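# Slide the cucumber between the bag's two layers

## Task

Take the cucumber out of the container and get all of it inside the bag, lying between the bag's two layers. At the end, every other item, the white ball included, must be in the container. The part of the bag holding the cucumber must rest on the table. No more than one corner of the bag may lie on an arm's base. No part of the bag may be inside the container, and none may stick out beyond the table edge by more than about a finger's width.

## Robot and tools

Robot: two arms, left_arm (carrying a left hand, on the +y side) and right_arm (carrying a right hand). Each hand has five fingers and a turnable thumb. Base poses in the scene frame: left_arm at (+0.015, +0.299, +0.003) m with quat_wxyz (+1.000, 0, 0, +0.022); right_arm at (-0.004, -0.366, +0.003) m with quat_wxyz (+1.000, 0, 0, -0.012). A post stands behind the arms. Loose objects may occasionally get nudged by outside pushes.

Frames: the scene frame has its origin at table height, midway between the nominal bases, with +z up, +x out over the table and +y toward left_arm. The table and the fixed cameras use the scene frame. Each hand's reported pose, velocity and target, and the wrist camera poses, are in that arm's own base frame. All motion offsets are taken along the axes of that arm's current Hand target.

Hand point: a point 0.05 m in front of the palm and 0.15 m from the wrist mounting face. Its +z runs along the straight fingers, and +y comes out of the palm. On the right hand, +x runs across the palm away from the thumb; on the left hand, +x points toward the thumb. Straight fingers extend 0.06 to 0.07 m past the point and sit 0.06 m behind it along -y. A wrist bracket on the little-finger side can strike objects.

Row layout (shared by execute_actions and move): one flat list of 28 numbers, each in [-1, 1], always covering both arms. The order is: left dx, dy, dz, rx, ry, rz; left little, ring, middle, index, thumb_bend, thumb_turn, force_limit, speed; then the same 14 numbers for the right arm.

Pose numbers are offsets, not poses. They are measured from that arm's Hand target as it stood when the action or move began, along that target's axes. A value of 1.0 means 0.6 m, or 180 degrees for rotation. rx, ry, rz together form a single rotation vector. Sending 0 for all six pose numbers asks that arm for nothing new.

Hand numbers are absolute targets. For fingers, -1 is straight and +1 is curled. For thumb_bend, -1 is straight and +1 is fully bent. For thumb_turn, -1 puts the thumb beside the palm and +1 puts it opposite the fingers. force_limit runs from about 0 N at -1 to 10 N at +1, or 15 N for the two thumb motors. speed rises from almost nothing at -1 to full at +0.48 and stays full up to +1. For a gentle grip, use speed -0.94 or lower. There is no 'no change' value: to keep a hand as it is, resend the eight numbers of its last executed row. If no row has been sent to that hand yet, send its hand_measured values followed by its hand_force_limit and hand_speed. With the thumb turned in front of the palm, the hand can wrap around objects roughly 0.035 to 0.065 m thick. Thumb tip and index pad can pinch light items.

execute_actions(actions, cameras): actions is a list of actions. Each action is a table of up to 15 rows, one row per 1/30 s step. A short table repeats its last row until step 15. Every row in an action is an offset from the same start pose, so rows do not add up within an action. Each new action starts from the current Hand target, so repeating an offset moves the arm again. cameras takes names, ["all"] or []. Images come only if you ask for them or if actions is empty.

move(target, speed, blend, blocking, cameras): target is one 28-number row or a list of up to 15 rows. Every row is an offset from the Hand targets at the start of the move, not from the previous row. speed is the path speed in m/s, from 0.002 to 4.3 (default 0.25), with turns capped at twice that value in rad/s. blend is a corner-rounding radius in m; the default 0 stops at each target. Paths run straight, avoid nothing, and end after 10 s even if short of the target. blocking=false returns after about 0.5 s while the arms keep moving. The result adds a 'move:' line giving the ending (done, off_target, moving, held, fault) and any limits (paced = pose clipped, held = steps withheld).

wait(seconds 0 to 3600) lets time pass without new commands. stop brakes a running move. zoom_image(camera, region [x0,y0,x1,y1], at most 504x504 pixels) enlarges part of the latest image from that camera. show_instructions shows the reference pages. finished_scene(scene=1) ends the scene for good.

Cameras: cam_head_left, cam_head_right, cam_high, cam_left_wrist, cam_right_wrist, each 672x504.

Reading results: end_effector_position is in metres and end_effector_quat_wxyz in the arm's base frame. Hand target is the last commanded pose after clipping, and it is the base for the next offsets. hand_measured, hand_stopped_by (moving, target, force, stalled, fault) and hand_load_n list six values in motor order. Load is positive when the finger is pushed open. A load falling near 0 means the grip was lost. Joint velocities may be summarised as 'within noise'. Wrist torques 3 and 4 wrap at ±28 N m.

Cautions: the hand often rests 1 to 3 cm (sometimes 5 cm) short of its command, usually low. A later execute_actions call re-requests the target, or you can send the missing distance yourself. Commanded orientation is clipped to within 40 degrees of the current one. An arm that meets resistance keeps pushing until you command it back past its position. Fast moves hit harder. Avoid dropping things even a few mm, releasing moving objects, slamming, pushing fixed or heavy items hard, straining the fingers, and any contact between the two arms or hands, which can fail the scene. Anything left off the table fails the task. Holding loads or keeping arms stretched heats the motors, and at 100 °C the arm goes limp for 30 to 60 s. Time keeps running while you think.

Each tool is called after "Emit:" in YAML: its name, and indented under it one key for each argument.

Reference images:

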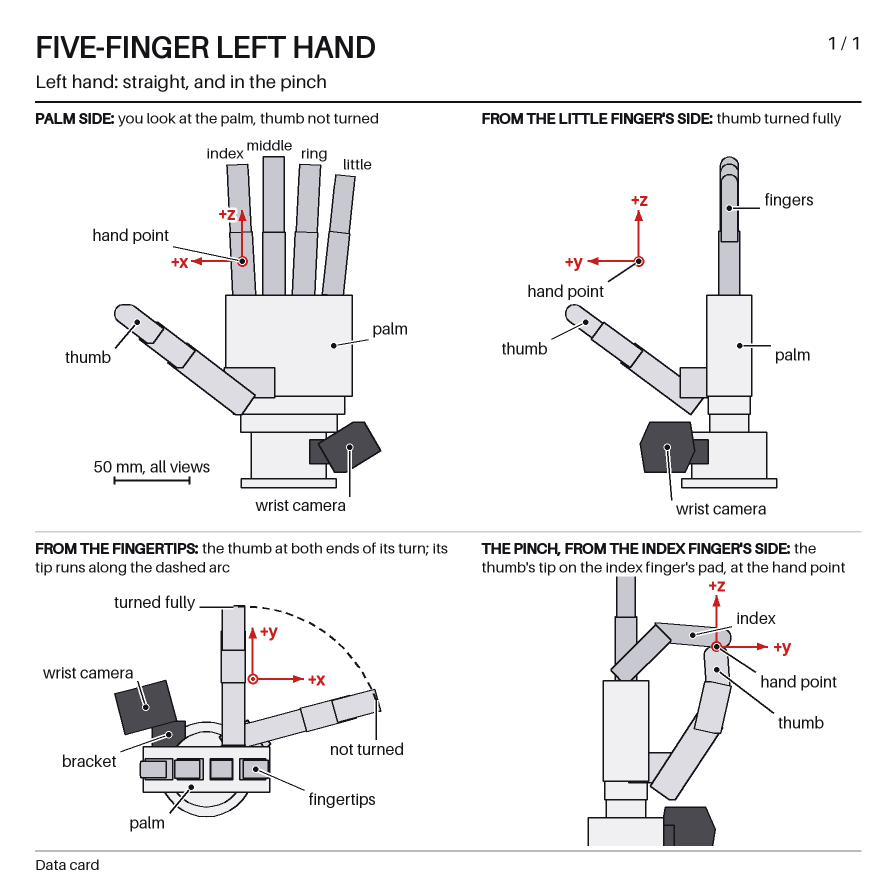

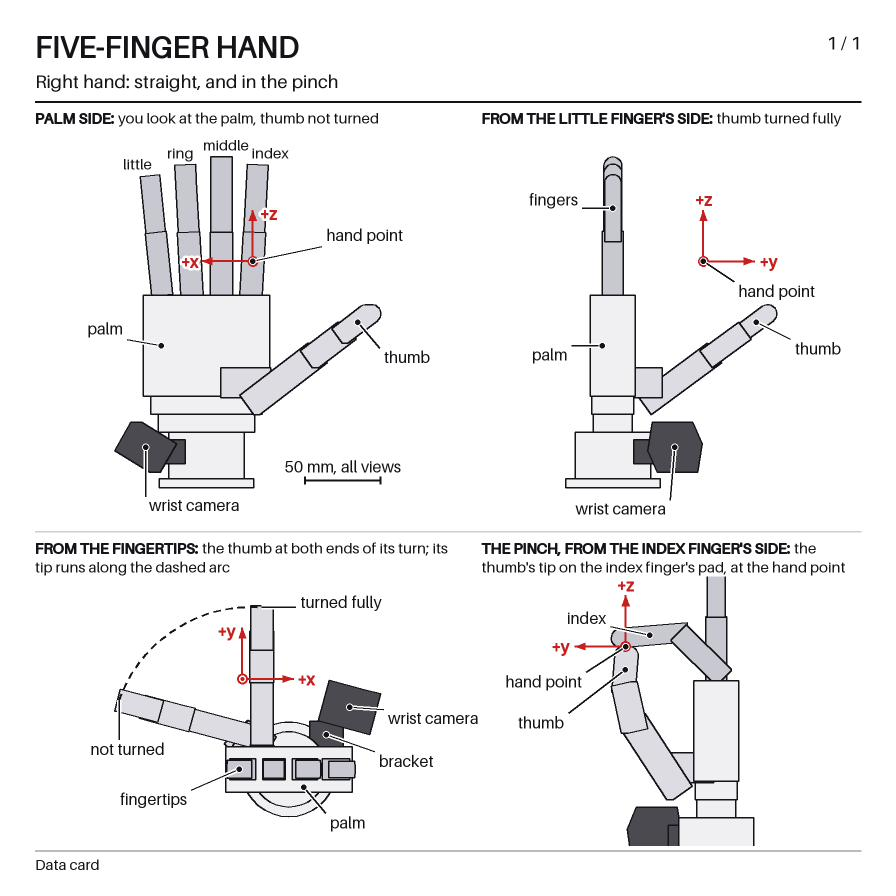

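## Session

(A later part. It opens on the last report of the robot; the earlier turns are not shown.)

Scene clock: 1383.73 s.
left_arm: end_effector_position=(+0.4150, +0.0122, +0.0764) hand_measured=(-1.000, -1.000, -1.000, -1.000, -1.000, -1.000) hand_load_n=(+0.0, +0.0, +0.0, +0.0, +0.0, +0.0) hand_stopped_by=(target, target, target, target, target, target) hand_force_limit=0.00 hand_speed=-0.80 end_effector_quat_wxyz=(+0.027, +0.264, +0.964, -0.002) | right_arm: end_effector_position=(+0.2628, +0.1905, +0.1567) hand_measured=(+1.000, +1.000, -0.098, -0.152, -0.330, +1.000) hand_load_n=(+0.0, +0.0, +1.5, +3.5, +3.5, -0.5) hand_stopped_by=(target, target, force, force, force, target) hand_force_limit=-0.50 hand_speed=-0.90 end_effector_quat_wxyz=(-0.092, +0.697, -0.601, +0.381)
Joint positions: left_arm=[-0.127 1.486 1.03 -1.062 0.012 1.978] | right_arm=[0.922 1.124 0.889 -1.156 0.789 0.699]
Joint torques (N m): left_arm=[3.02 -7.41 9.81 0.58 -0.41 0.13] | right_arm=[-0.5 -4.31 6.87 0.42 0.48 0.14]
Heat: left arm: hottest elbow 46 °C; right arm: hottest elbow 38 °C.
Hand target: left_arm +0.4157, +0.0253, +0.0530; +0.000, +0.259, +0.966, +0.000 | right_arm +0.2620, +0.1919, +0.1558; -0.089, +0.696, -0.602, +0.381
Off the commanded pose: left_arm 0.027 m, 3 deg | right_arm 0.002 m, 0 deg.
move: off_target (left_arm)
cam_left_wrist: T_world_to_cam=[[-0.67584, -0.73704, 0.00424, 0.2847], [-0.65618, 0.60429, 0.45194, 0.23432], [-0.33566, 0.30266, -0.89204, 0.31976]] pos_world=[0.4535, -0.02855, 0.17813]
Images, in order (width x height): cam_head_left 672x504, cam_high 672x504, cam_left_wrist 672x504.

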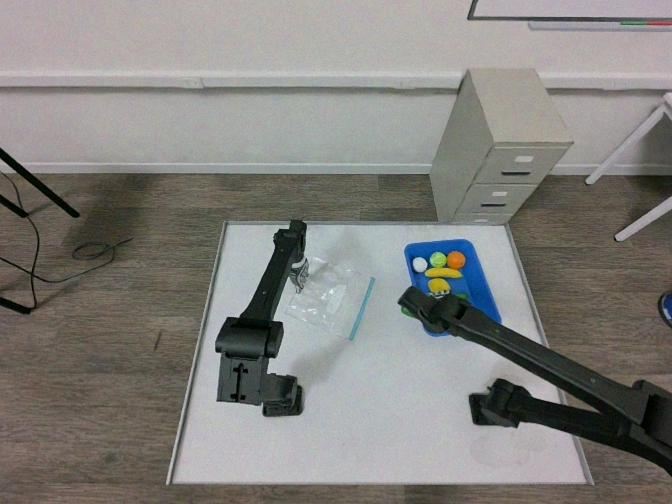

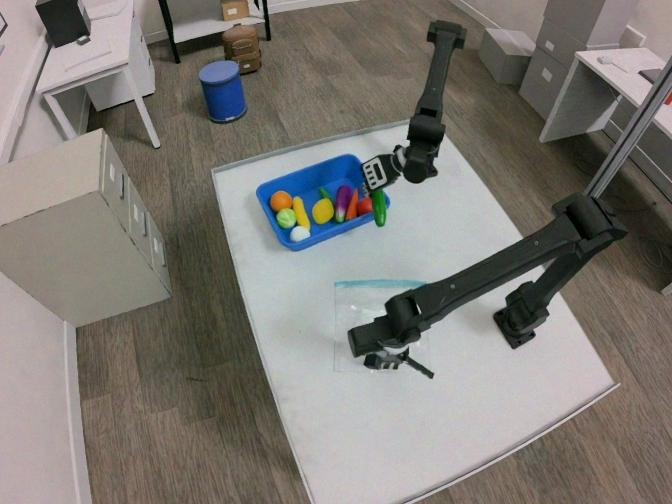

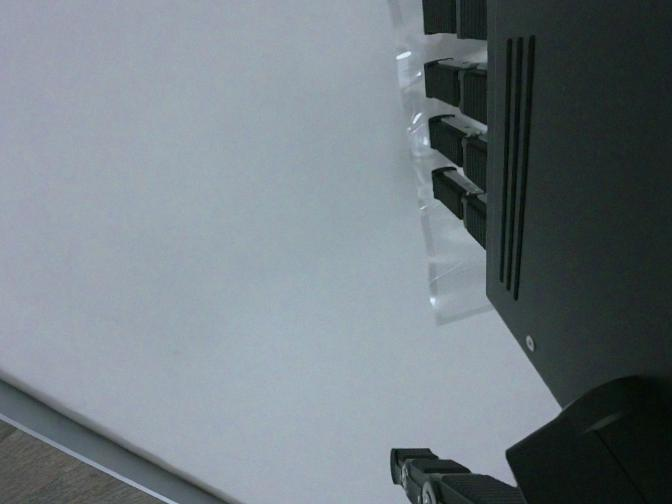

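Emit:
move:
  target:
    - [0,0,0,0,0,0,-1,-1,-1,-1,-1,-1,0,-0.8,-0.1422,-0.0293,0.0242,0,-0.0426,0.0357,1,1,0.2,0.2,0.2,1,-0.5,-0.9]
    - [0,0,0,0,0,0,-1,-1,-1,-1,-1,-1,0,-0.8,-0.1712,0.0103,0.0715,0,-0.0426,0.0357,1,1,0.2,0.2,0.2,1,-0.5,-0.9]
  speed: 0.08
  cameras: ["all"]

Emit:
zoom_image:
  camera: "cam_high"
  region: [325, 180, 455, 310]

Emit:
zoom_image:
  camera: "cam_head_left"
  region: [320, 250, 450, 380]

Emit:
zoom_image:
  camera: "cam_right_wrist"
  region: [170, 200, 430, 504]

Scene clock: 1429.67 s.
left_arm: end_effector_position=(+0.4150, +0.0122, +0.0764) hand_measured=(-1.000, -1.000, -1.000, -1.000, -1.000, -1.000) hand_load_n=(+0.0, +0.0, +0.5, +0.0, +0.0, +0.0) hand_stopped_by=(target, target, target, target, target, target) hand_force_limit=0.00 hand_speed=-0.80 end_effector_quat_wxyz=(+0.027, +0.264, +0.964, -0.002) | right_arm: end_effector_position=(+0.2842, +0.2635, +0.0812) hand_measured=(+1.000, +1.000, -0.098, -0.152, -0.330, +1.000) hand_load_n=(+0.0, +0.0, +2.0, +0.0, +1.0, +0.0) hand_stopped_by=(target, target, force, force, force, target) hand_force_limit=-0.50 hand_speed=-0.90 end_effector_quat_wxyz=(-0.145, +0.689, -0.630, +0.330)
Joint positions: left_arm=[-0.127 1.486 1.03 -1.062 0.012 1.979] | right_arm=[0.945 1.317 0.85 -0.842 0.697 0.761]
Joint torques (N m): left_arm=[3.02 -6.95 9.83 0.57 -0.4 0.12] | right_arm=[-0.79 -6.12 6.31 1.66 0.35 0.11]
Heat: left arm: hottest elbow 46 °C; right arm: hottest elbow 38 °C.
Hand target: left_arm +0.4157, +0.0253, +0.0530; +0.000, +0.259, +0.966, +0.000 | right_arm +0.2861, +0.2692, +0.0790; -0.151, +0.685, -0.632, +0.328
Off the commanded pose: left_arm 0.027 m, 3 deg | right_arm 0.006 m, 1 deg.
move: done
cam_left_wrist: T_world_to_cam=[[-0.67607, -0.73683, 0.00424, 0.28481], [-0.65599, 0.6045, 0.45194, 0.23424], [-0.33557, 0.30276, -0.89204, 0.31972]] pos_world=[0.4535, -0.02855, 0.17813]
cam_right_wrist: T_world_to_cam=[[-0.7148, -0.39925, -0.57416, 0.3632], [-0.50889, 0.8601, 0.03545, -0.08669], [0.47968, 0.31752, -0.81798, -0.0443]] pos_world=[0.23675, 0.23364, 0.17537]

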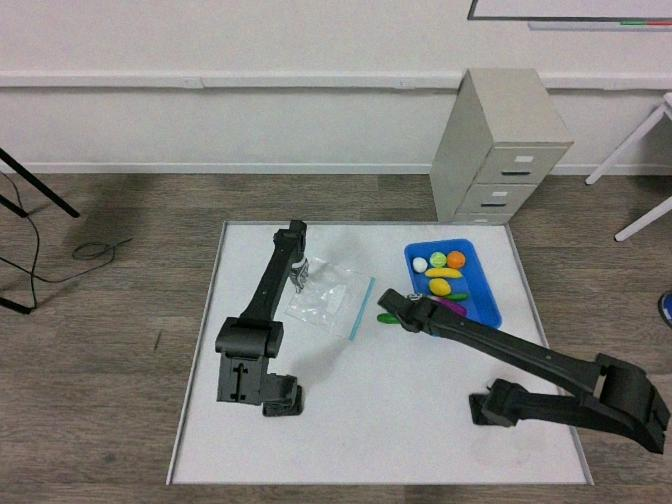

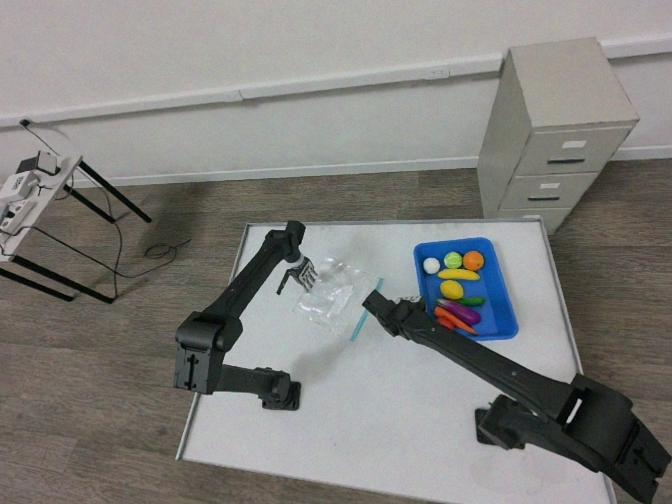

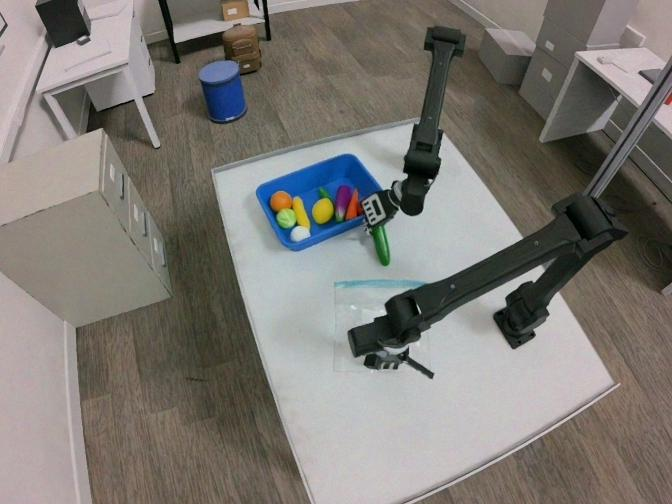

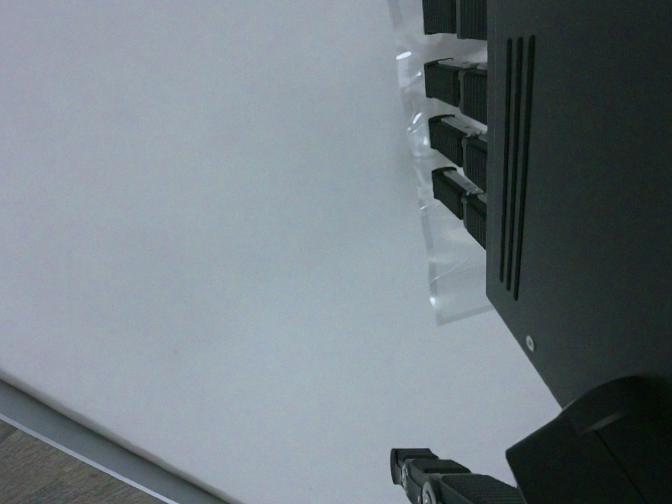

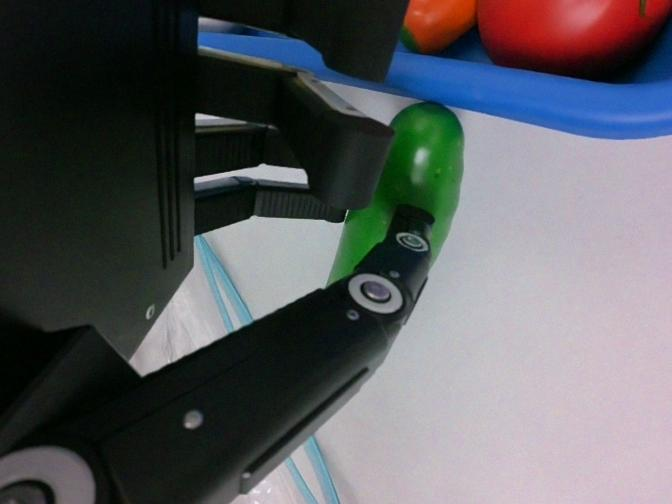

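Scaled by 3.877.

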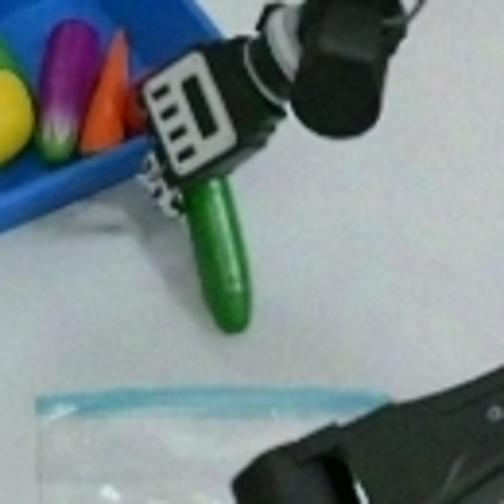

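Scaled by 3.877.

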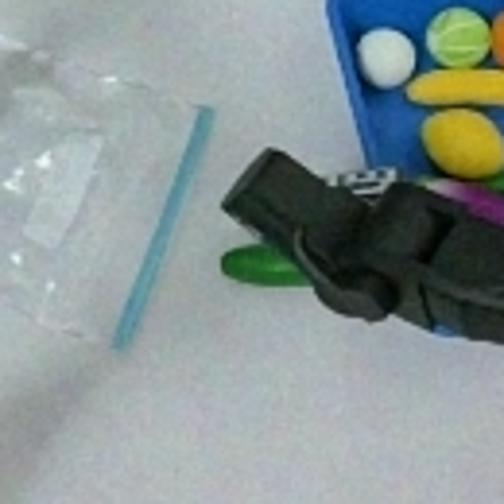

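Scaled by 1.658.

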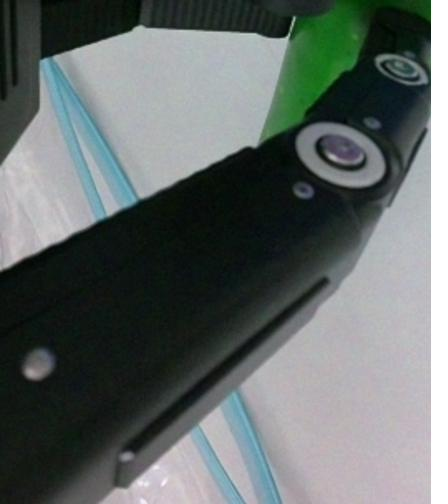

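Emit:
move:
  target: [0,0,0,0,0,0,-1,-1,-1,-1,-1,-1,0,-0.8,0,0,0,0,0,0,1,1,0.3,0.3,0.3,1,-0.4,-0.93]
  cameras: ["cam_right_wrist","cam_high"]

Emit:
zoom_image:
  camera: "cam_high"
  region: [345, 180, 445, 280]

Scene clock: 1458.60 s.
left_arm: end_effector_position=(+0.4150, +0.0122, +0.0764) hand_measured=(-1.000, -1.000, -1.000, -1.000, -1.000, -1.000) hand_load_n=(+0.0, +0.0, +0.0, +0.0, +0.0, +0.0) hand_stopped_by=(target, target, target, target, target, target) hand_force_limit=0.00 hand_speed=-0.80 end_effector_quat_wxyz=(+0.027, +0.264, +0.964, -0.002) | right_arm: end_effector_position=(+0.2845, +0.2638, +0.0813) hand_measured=(+1.000, +1.000, -0.086, -0.082, -0.296, +1.000) hand_load_n=(+0.0, +0.0, +4.0, +3.0, +4.5, -0.5) hand_stopped_by=(target, target, force, force, force, target) hand_force_limit=-0.40 hand_speed=-0.93 end_effector_quat_wxyz=(-0.145, +0.688, -0.630, +0.329)
Joint positions: left_arm=[-0.127 1.486 1.03 -1.062 0.012 1.979] | right_arm=[0.945 1.317 0.85 -0.841 0.697 0.761]
Joint torques (N m): left_arm=[2.55 -7.06 9.77 0.54 -0.42 0.14] | right_arm=[-0.85 -6.36 6.28 1.62 0.35 0.11]
Heat: left arm: hottest elbow 45 °C; right arm: hottest elbow 37 °C.
Hand target: left_arm +0.4157, +0.0253, +0.0530; +0.000, +0.259, +0.966, +0.000 | right_arm +0.2861, +0.2692, +0.0790; -0.151, +0.685, -0.632, +0.328
Off the commanded pose: left_arm 0.027 m, 3 deg | right_arm 0.006 m, 1 deg.
move: done
cam_right_wrist: T_world_to_cam=[[-0.71424, -0.39858, -0.57532, 0.36327], [-0.50894, 0.86005, 0.03598, -0.08689], [0.48046, 0.3185, -0.81714, -0.04497]] pos_world=[0.23685, 0.23384, 0.17538]
Images, in order (width x height): cam_high 672x504, cam_right_wrist 672x504.

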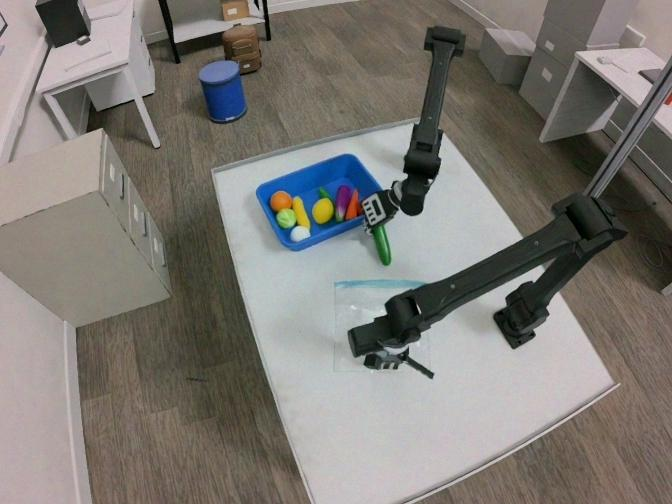

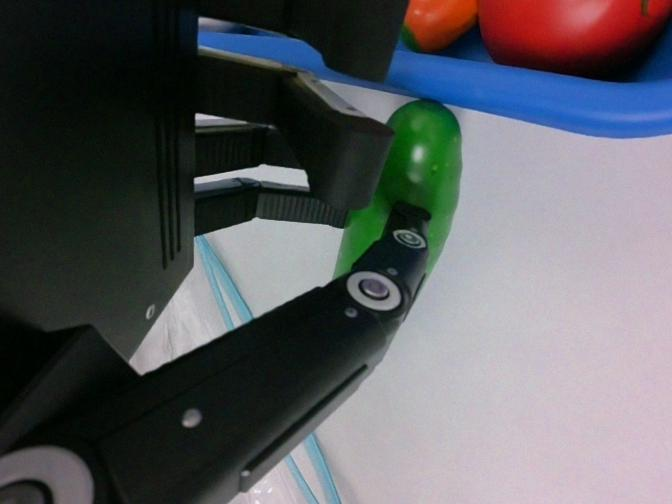

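Scaled by 5.040.

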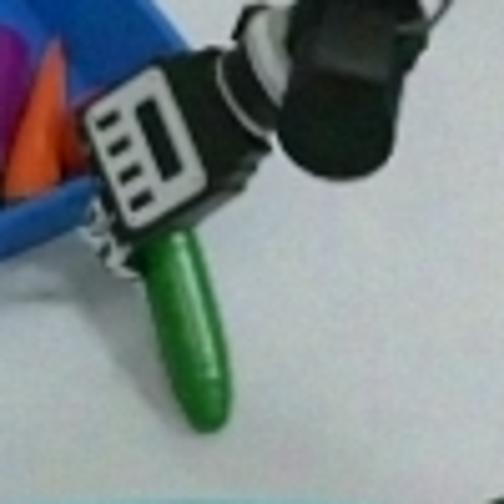

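Emit:
move:
  target: [0,0,0,0,0,0,-1,-1,-1,-1,-1,-1,0,-0.8,0.0129,-0.0311,-0.037,0,0,0,1,1,0.3,0.3,0.3,1,-0.4,-0.93]
  speed: 0.05
  cameras: ["cam_right_wrist","cam_high","cam_head_left","cam_head_right"]

Emit:
zoom_image:
  camera: "cam_high"
  region: [345, 180, 445, 280]

Emit:
zoom_image:
  camera: "cam_head_left"
  region: [350, 270, 450, 370]

Emit:
zoom_image:
  camera: "cam_head_right"
  region: [340, 270, 440, 370]

Scene clock: 1476.53 s.
left_arm: end_effector_position=(+0.4150, +0.0122, +0.0764) hand_measured=(-1.000, -1.000, -1.000, -1.000, -1.000, -1.000) hand_load_n=(+0.0, +0.0, +0.0, +0.0, +0.0, +0.0) hand_stopped_by=(target, target, target, target, target, target) hand_force_limit=0.00 hand_speed=-0.80 end_effector_quat_wxyz=(+0.027, +0.264, +0.964, -0.002) | right_arm: end_effector_position=(+0.2785, +0.2559, +0.0890) hand_measured=(+1.000, +1.000, -0.086, -0.082, -0.296, +1.000) hand_load_n=(+0.0, +0.5, +4.5, +1.5, +3.5, +0.0) hand_stopped_by=(target, target, force, force, force, target) hand_force_limit=-0.40 hand_speed=-0.93 end_effector_quat_wxyz=(-0.128, +0.694, -0.627, +0.331)
Joint positions: left_arm=[-0.127 1.486 1.03 -1.062 0.012 1.979] | right_arm=[0.945 1.304 0.865 -0.906 0.696 0.762]
Joint torques (N m): left_arm=[2.9 -7.06 9.81 0.57 -0.42 0.14] | right_arm=[-0.5 -7.82 8.87 0.51 0.38 0.09]
Heat: left arm: hottest elbow 45 °C; right arm: hottest elbow 37 °C.
Hand target: left_arm +0.4157, +0.0253, +0.0530; +0.000, +0.259, +0.966, +0.000 | right_arm +0.2861, +0.2691, +0.1091; -0.151, +0.685, -0.632, +0.328
Off the commanded pose: left_arm 0.027 m, 3 deg | right_arm 0.025 m, 3 deg.
move: off_target (right_arm)
cam_right_wrist: T_world_to_cam=[[-0.72705, -0.41421, -0.54757, 0.36542], [-0.50775, 0.8612, 0.02273, -0.08284], [0.46216, 0.29455, -0.83645, -0.02031]] pos_world=[0.233, 0.22868, 0.18499]
Images, in order (width x height): cam_head_left 672x504, cam_head_right 672x504, cam_high 672x504, cam_right_wrist 672x504.

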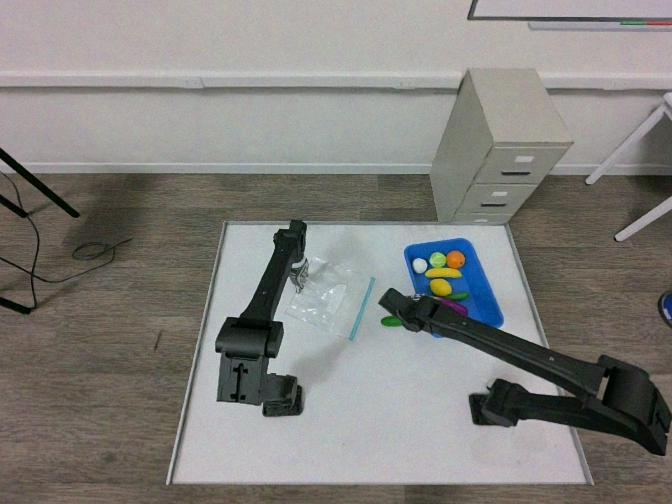

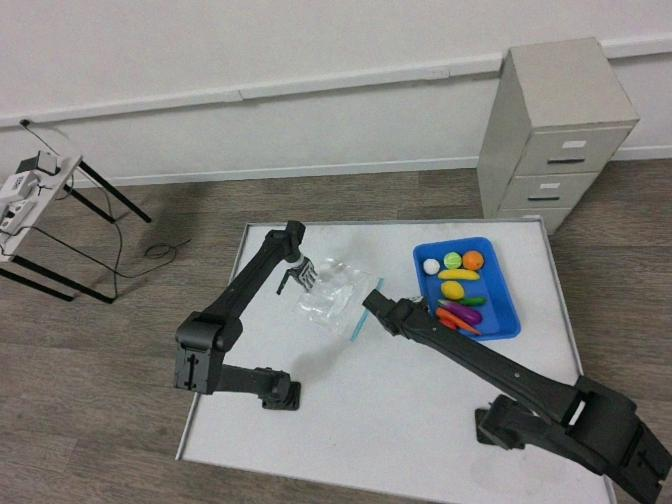

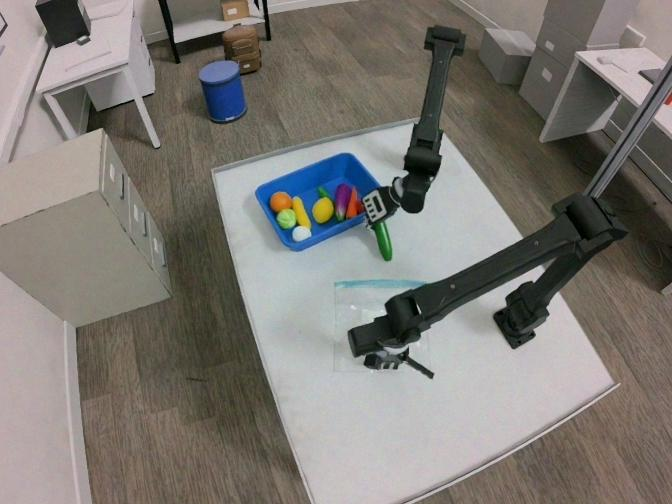

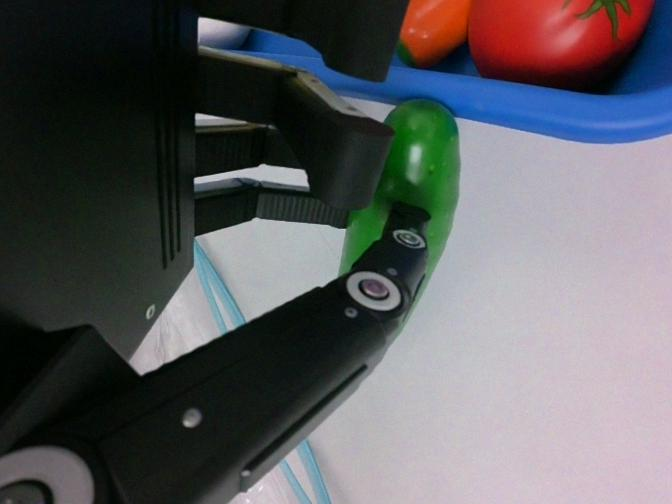

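Scaled by 5.040.

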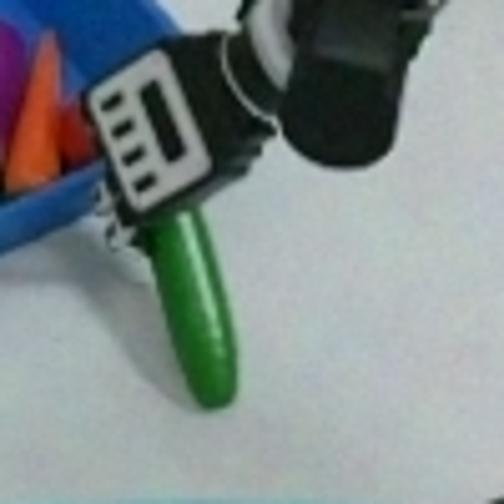

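Scaled by 5.040.

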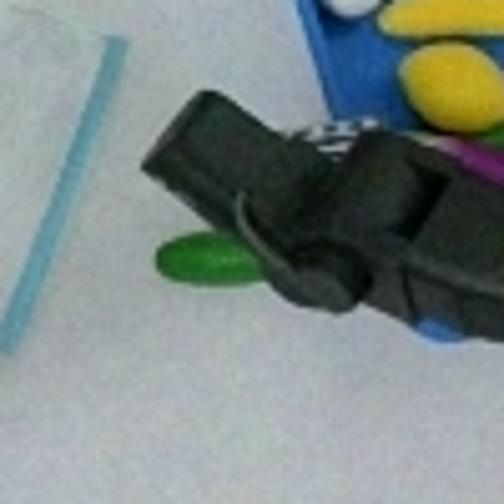

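Scaled by 5.040.

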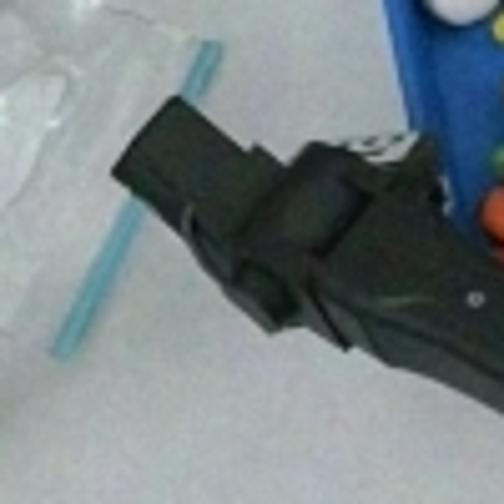

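Emit:
zoom_image:
  camera: "cam_right_wrist"
  region: [320, 70, 500, 370]

Scaled by 1.680.

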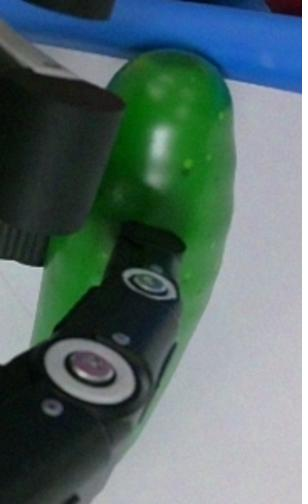

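Emit:
move:
  target:
    - [0,0,0,0,0,0,-1,-1,-1,-1,-1,-1,0,-0.8,-0.05,-0.013,-0.0065,0,0,0,1,1,0.3,0.3,0.3,1,-0.4,-0.93]
    - [0,0,0,0,0,0,-1,-1,-1,-1,-1,-1,0,-0.8,-0.0325,0.0068,0.0258,0.0005,-0.0622,0.188,1,1,0.3,0.3,0.3,1,-0.4,-0.93]
  speed: 0.08
  cameras: ["cam_right_wrist","cam_high","cam_head_left","cam_head_right"]

Emit:
zoom_image:
  camera: "cam_high"
  region: [335, 190, 445, 300]

Emit:
zoom_image:
  camera: "cam_head_left"
  region: [340, 260, 440, 360]

Scene clock: 1631.20 s.
left_arm: end_effector_position=(+0.4150, +0.0122, +0.0764) hand_measured=(-1.000, -1.000, -1.000, -1.000, -1.000, -1.000) hand_load_n=(+0.0, +0.0, +0.5, +0.0, +0.0, +0.0) hand_stopped_by=(target, target, target, target, target, target) hand_force_limit=0.00 hand_speed=-0.80 end_effector_quat_wxyz=(+0.027, +0.264, +0.964, -0.002) | right_arm: end_effector_position=(+0.2873, +0.2816, +0.0815) hand_measured=(+1.000, +1.000, -0.086, -0.082, -0.296, +1.000) hand_load_n=(+0.0, +0.0, +4.5, +0.5, +3.5, +0.0) hand_stopped_by=(target, target, force, force, force, target) hand_force_limit=-0.40 hand_speed=-0.93 end_effector_quat_wxyz=(+0.285, -0.515, +0.781, -0.209)
Joint positions: left_arm=[-0.127 1.486 1.03 -1.062 0.012 1.979] | right_arm=[0.894 1.163 0.666 -0.596 0.566 1.159]
Joint torques (N m): left_arm=[2.78 -7 9.83 0.64 -0.41 0.14] | right_arm=[-1.67 -6.18 6.31 2.14 0.19 0.18]
Heat: left arm: hottest elbow 45 °C; right arm: hottest elbow 40 °C.
Hand target: left_arm +0.4157, +0.0253, +0.0530; +0.000, +0.259, +0.966, +0.000 | right_arm +0.2931, +0.2841, +0.0899; +0.300, -0.500, +0.786, -0.203
Off the commanded pose: left_arm 0.027 m, 3 deg | right_arm 0.011 m, 3 deg.
move: off_target (right_arm)
cam_right_wrist: T_world_to_cam=[[-0.69876, 0.1523, -0.69895, 0.22299], [-0.26029, 0.85597, 0.44672, -0.20456], [0.66632, 0.49408, -0.55848, -0.17581]] pos_world=[0.21972, 0.228, 0.14906]
Images, in order (width x height): cam_head_left 672x504, cam_head_right 672x504, cam_high 672x504, cam_right_wrist 672x504.

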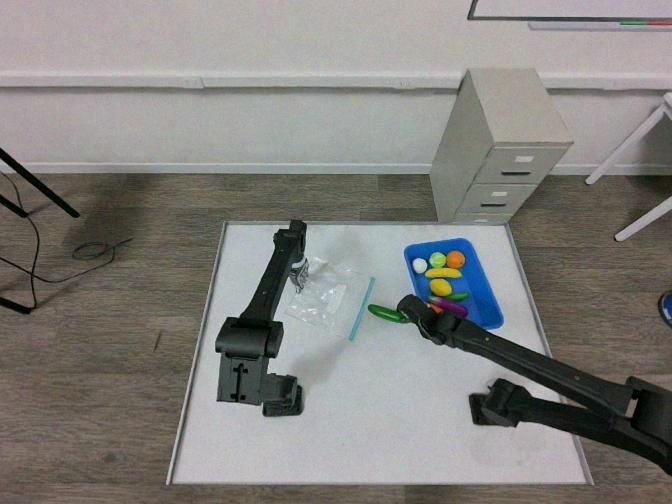

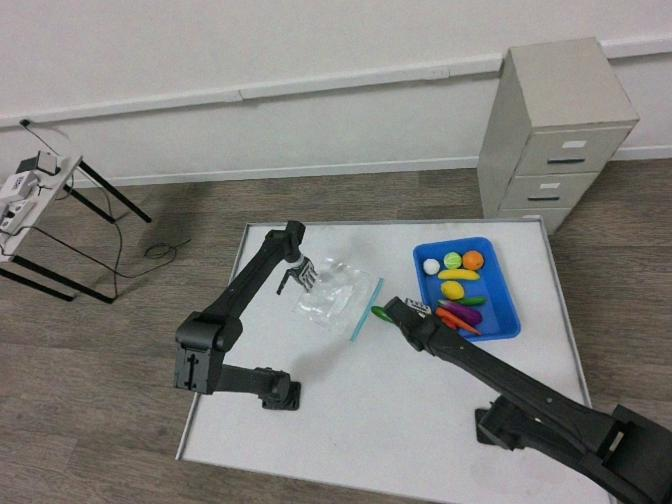

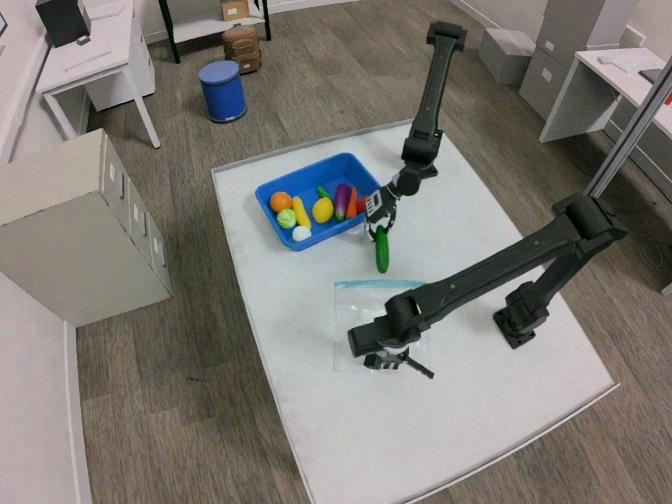

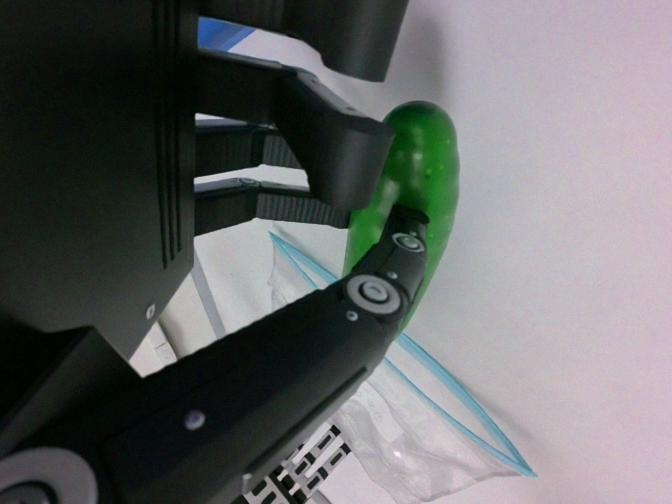

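Scaled by 4.582.

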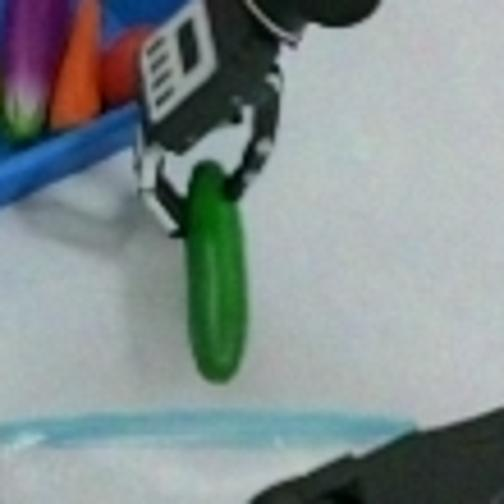

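Scaled by 5.040.

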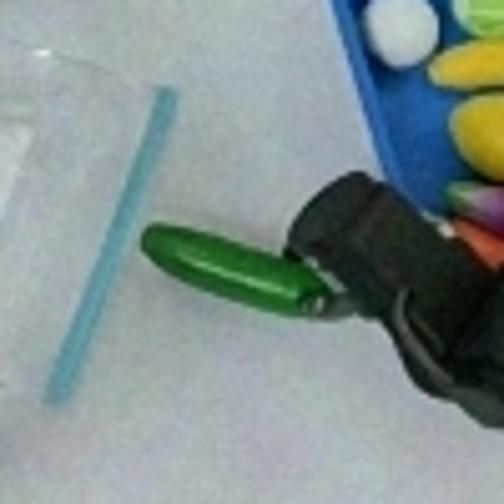

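Emit:
zoom_image:
  camera: "cam_right_wrist"
  region: [240, 210, 560, 500]

Scaled by 1.575.

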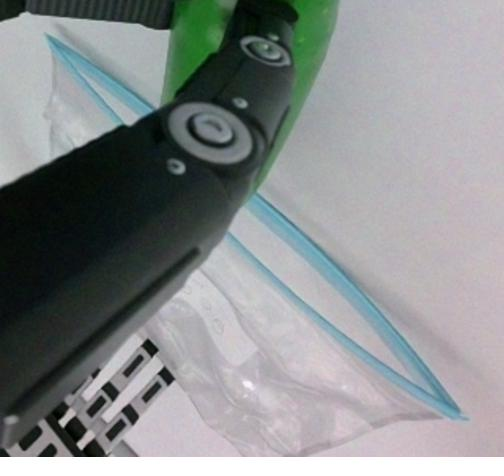

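Emit:
zoom_image:
  camera: "cam_head_left"
  region: [340, 265, 385, 350]

Emit:
zoom_image:
  camera: "cam_high"
  region: [325, 260, 430, 310]

Scaled by 5.929.

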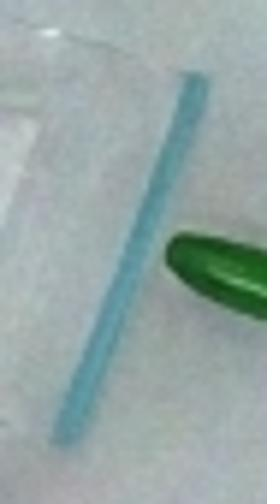

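Scaled by 4.800.

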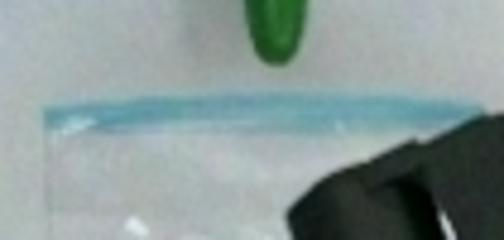

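Emit:
move:
  target: [0,0,0,0,0,0,-1,-1,-1,-1,-1,-1,0,-0.8,0.009,0.0206,0.0246,0,0,0,1,1,0.3,0.3,0.3,1,-0.4,-0.93]
  speed: 0.05
  cameras: ["cam_right_wrist","cam_high","cam_head_left"]

Emit:
zoom_image:
  camera: "cam_high"
  region: [335, 190, 445, 300]

Emit:
zoom_image:
  camera: "cam_head_left"
  region: [340, 260, 440, 360]

Emit:
zoom_image:
  camera: "cam_right_wrist"
  region: [240, 180, 560, 500]

Scene clock: 1695.80 s.
left_arm: end_effector_position=(+0.4150, +0.0122, +0.0764) hand_measured=(-1.000, -1.000, -1.000, -1.000, -1.000, -1.000) hand_load_n=(+0.0, +0.0, +0.0, +0.0, +0.0, +0.0) hand_stopped_by=(target, target, target, target, target, target) hand_force_limit=0.00 hand_speed=-0.80 end_effector_quat_wxyz=(+0.027, +0.264, +0.964, -0.002) | right_arm: end_effector_position=(+0.2889, +0.2840, +0.0727) hand_measured=(+1.000, +1.000, -0.086, -0.082, -0.296, +1.000) hand_load_n=(+0.0, +0.0, +4.5, +0.5, +3.0, +0.0) hand_stopped_by=(target, target, force, force, force, target) hand_force_limit=-0.40 hand_speed=-0.93 end_effector_quat_wxyz=(+0.299, -0.508, +0.781, -0.204)
Joint positions: left_arm=[-0.127 1.486 1.03 -1.062 0.012 1.979] | right_arm=[0.894 1.171 0.634 -0.525 0.565 1.161]
Joint torques (N m): left_arm=[2.49 -6.95 9.74 0.61 -0.42 0.14] | right_arm=[-1.96 -4.07 6.23 2.15 0.24 0.16]
Heat: left arm: hottest elbow 45 °C; right arm: hottest elbow 40 °C.
Hand target: left_arm +0.4157, +0.0253, +0.0530; +0.000, +0.259, +0.966, +0.000 | right_arm +0.2931, +0.2841, +0.0699; +0.300, -0.500, +0.786, -0.203
Off the commanded pose: left_arm 0.027 m, 3 deg | right_arm 0.005 m, 1 deg.
move: done
cam_right_wrist: T_world_to_cam=[[-0.68584, 0.17119, -0.70734, 0.20911], [-0.26752, 0.84459, 0.46379, -0.19815], [0.6768, 0.50731, -0.53346, -0.19155]] pos_world=[0.22005, 0.22874, 0.13763]
Images, in order (width x height): cam_head_left 672x504, cam_high 672x504, cam_right_wrist 672x504.

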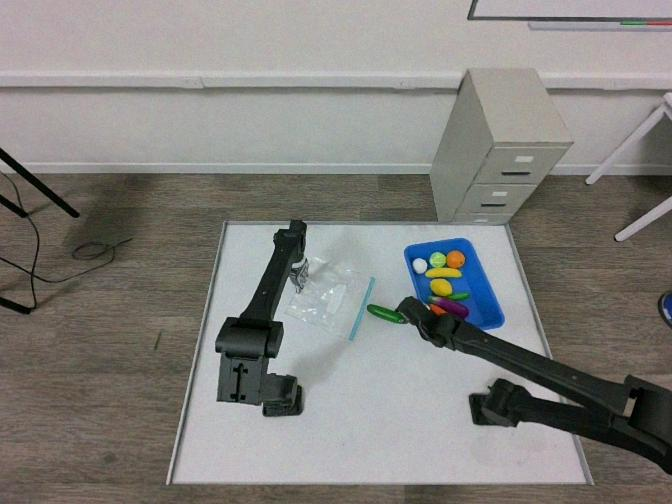

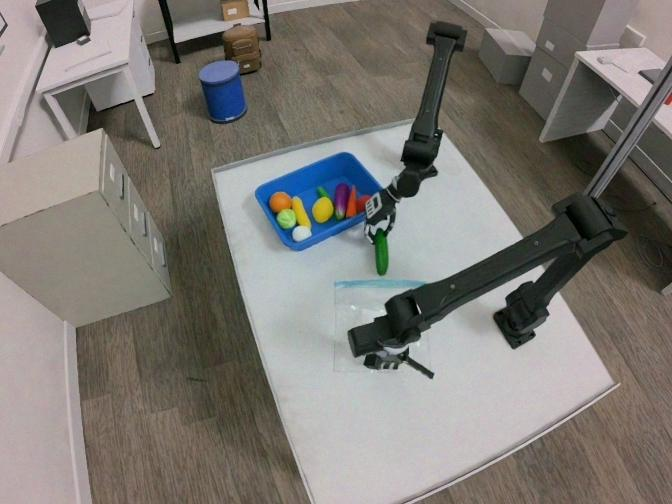

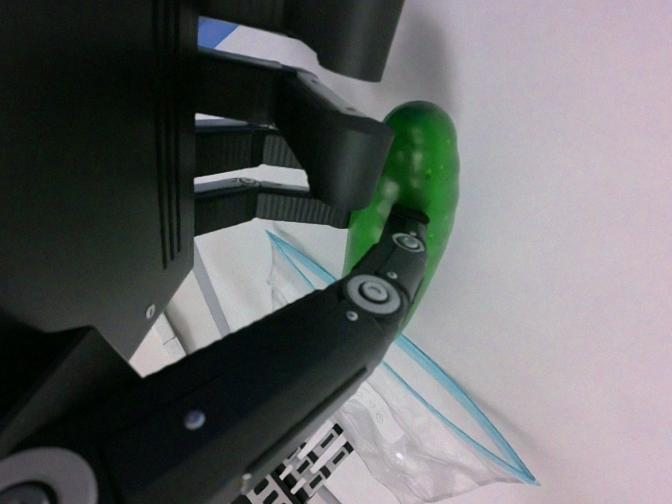

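Scaled by 4.582.

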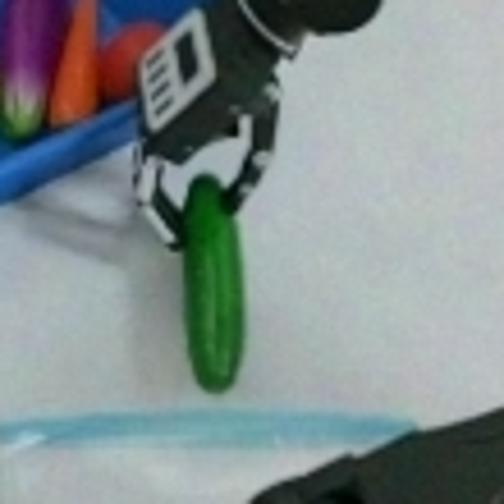

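Scaled by 5.040.

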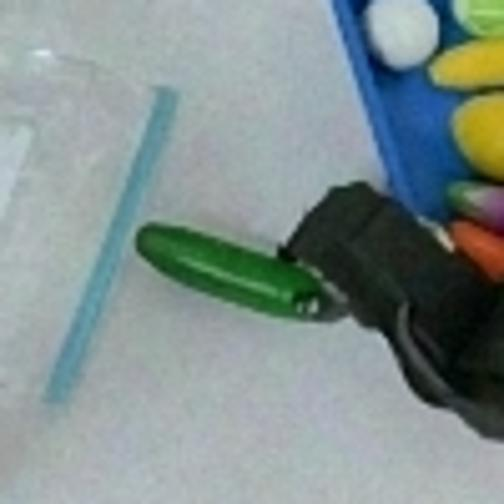

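Scaled by 1.575.

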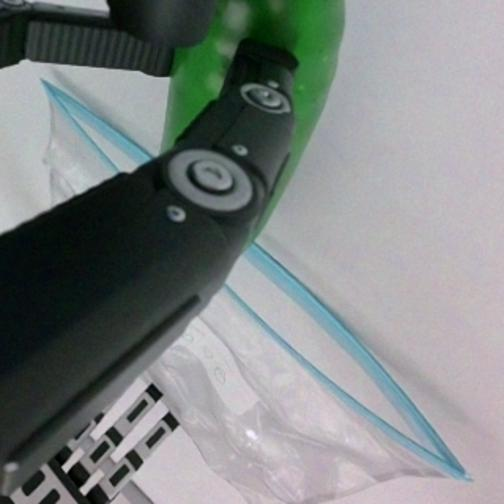

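Emit:
move:
  target: [0,0,0,0,0,0,-1,-1,-1,-1,-1,-1,0,-0.8,0.0054,0.0124,0.0148,0,0,0,1,1,0.3,0.3,0.3,1,-0.4,-0.93]
  speed: 0.04
  cameras: ["cam_right_wrist"]

Emit:
zoom_image:
  camera: "cam_right_wrist"
  region: [320, 80, 500, 380]

Scene clock: 1715.40 s.
left_arm: end_effector_position=(+0.4150, +0.0122, +0.0764) hand_measured=(-1.000, -1.000, -1.000, -1.000, -1.000, -1.000) hand_load_n=(+0.0, +0.0, +0.0, +0.0, +0.0, +0.0) hand_stopped_by=(target, target, target, target, target, target) hand_force_limit=0.00 hand_speed=-0.80 end_effector_quat_wxyz=(+0.027, +0.264, +0.964, -0.002) | right_arm: end_effector_position=(+0.2887, +0.2838, +0.0602) hand_measured=(+1.000, +1.000, -0.086, -0.082, -0.296, +1.000) hand_load_n=(+0.0, +0.0, +4.5, +0.5, +3.5, +0.0) hand_stopped_by=(target, target, force, force, force, target) hand_force_limit=-0.40 hand_speed=-0.93 end_effector_quat_wxyz=(+0.298, -0.509, +0.781, -0.204)
Joint positions: left_arm=[-0.127 1.486 1.03 -1.062 0.012 1.979] | right_arm=[0.894 1.195 0.614 -0.483 0.565 1.161]
Joint torques (N m): left_arm=[2.84 -7.18 9.83 0.61 -0.41 0.14] | right_arm=[-1.9 -4.42 6 2.06 0.24 0.16]
Heat: left arm: hottest elbow 45 °C; right arm: hottest elbow 39 °C.
Hand target: left_arm +0.4157, +0.0253, +0.0530; +0.000, +0.259, +0.966, +0.000 | right_arm +0.2932, +0.2841, +0.0579; +0.300, -0.500, +0.786, -0.203
Off the commanded pose: left_arm 0.027 m, 3 deg | right_arm 0.005 m, 1 deg.
move: done
cam_right_wrist: T_world_to_cam=[[-0.68647, 0.17037, -0.70691, 0.20063], [-0.26705, 0.84516, 0.46303, -0.19252], [0.67634, 0.50664, -0.53468, -0.19759]] pos_world=[0.21995, 0.22864, 0.12533]

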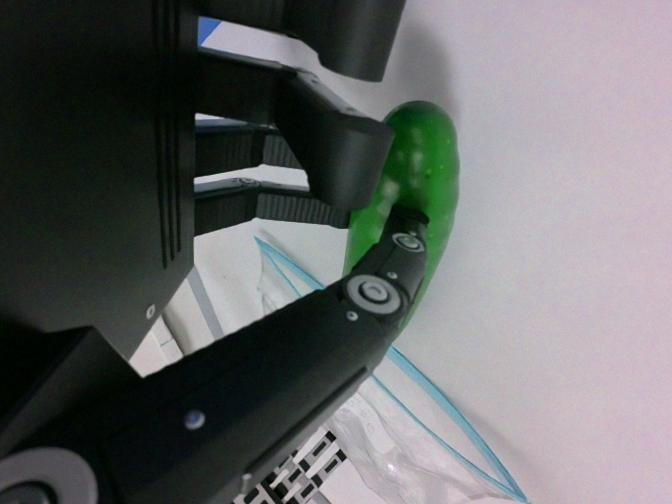

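Scaled by 1.680.

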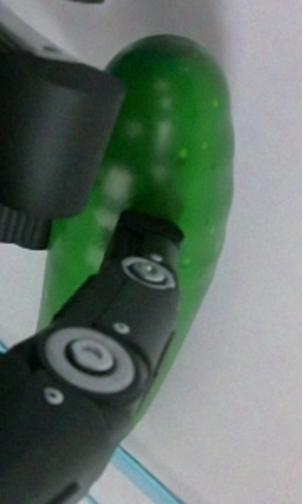

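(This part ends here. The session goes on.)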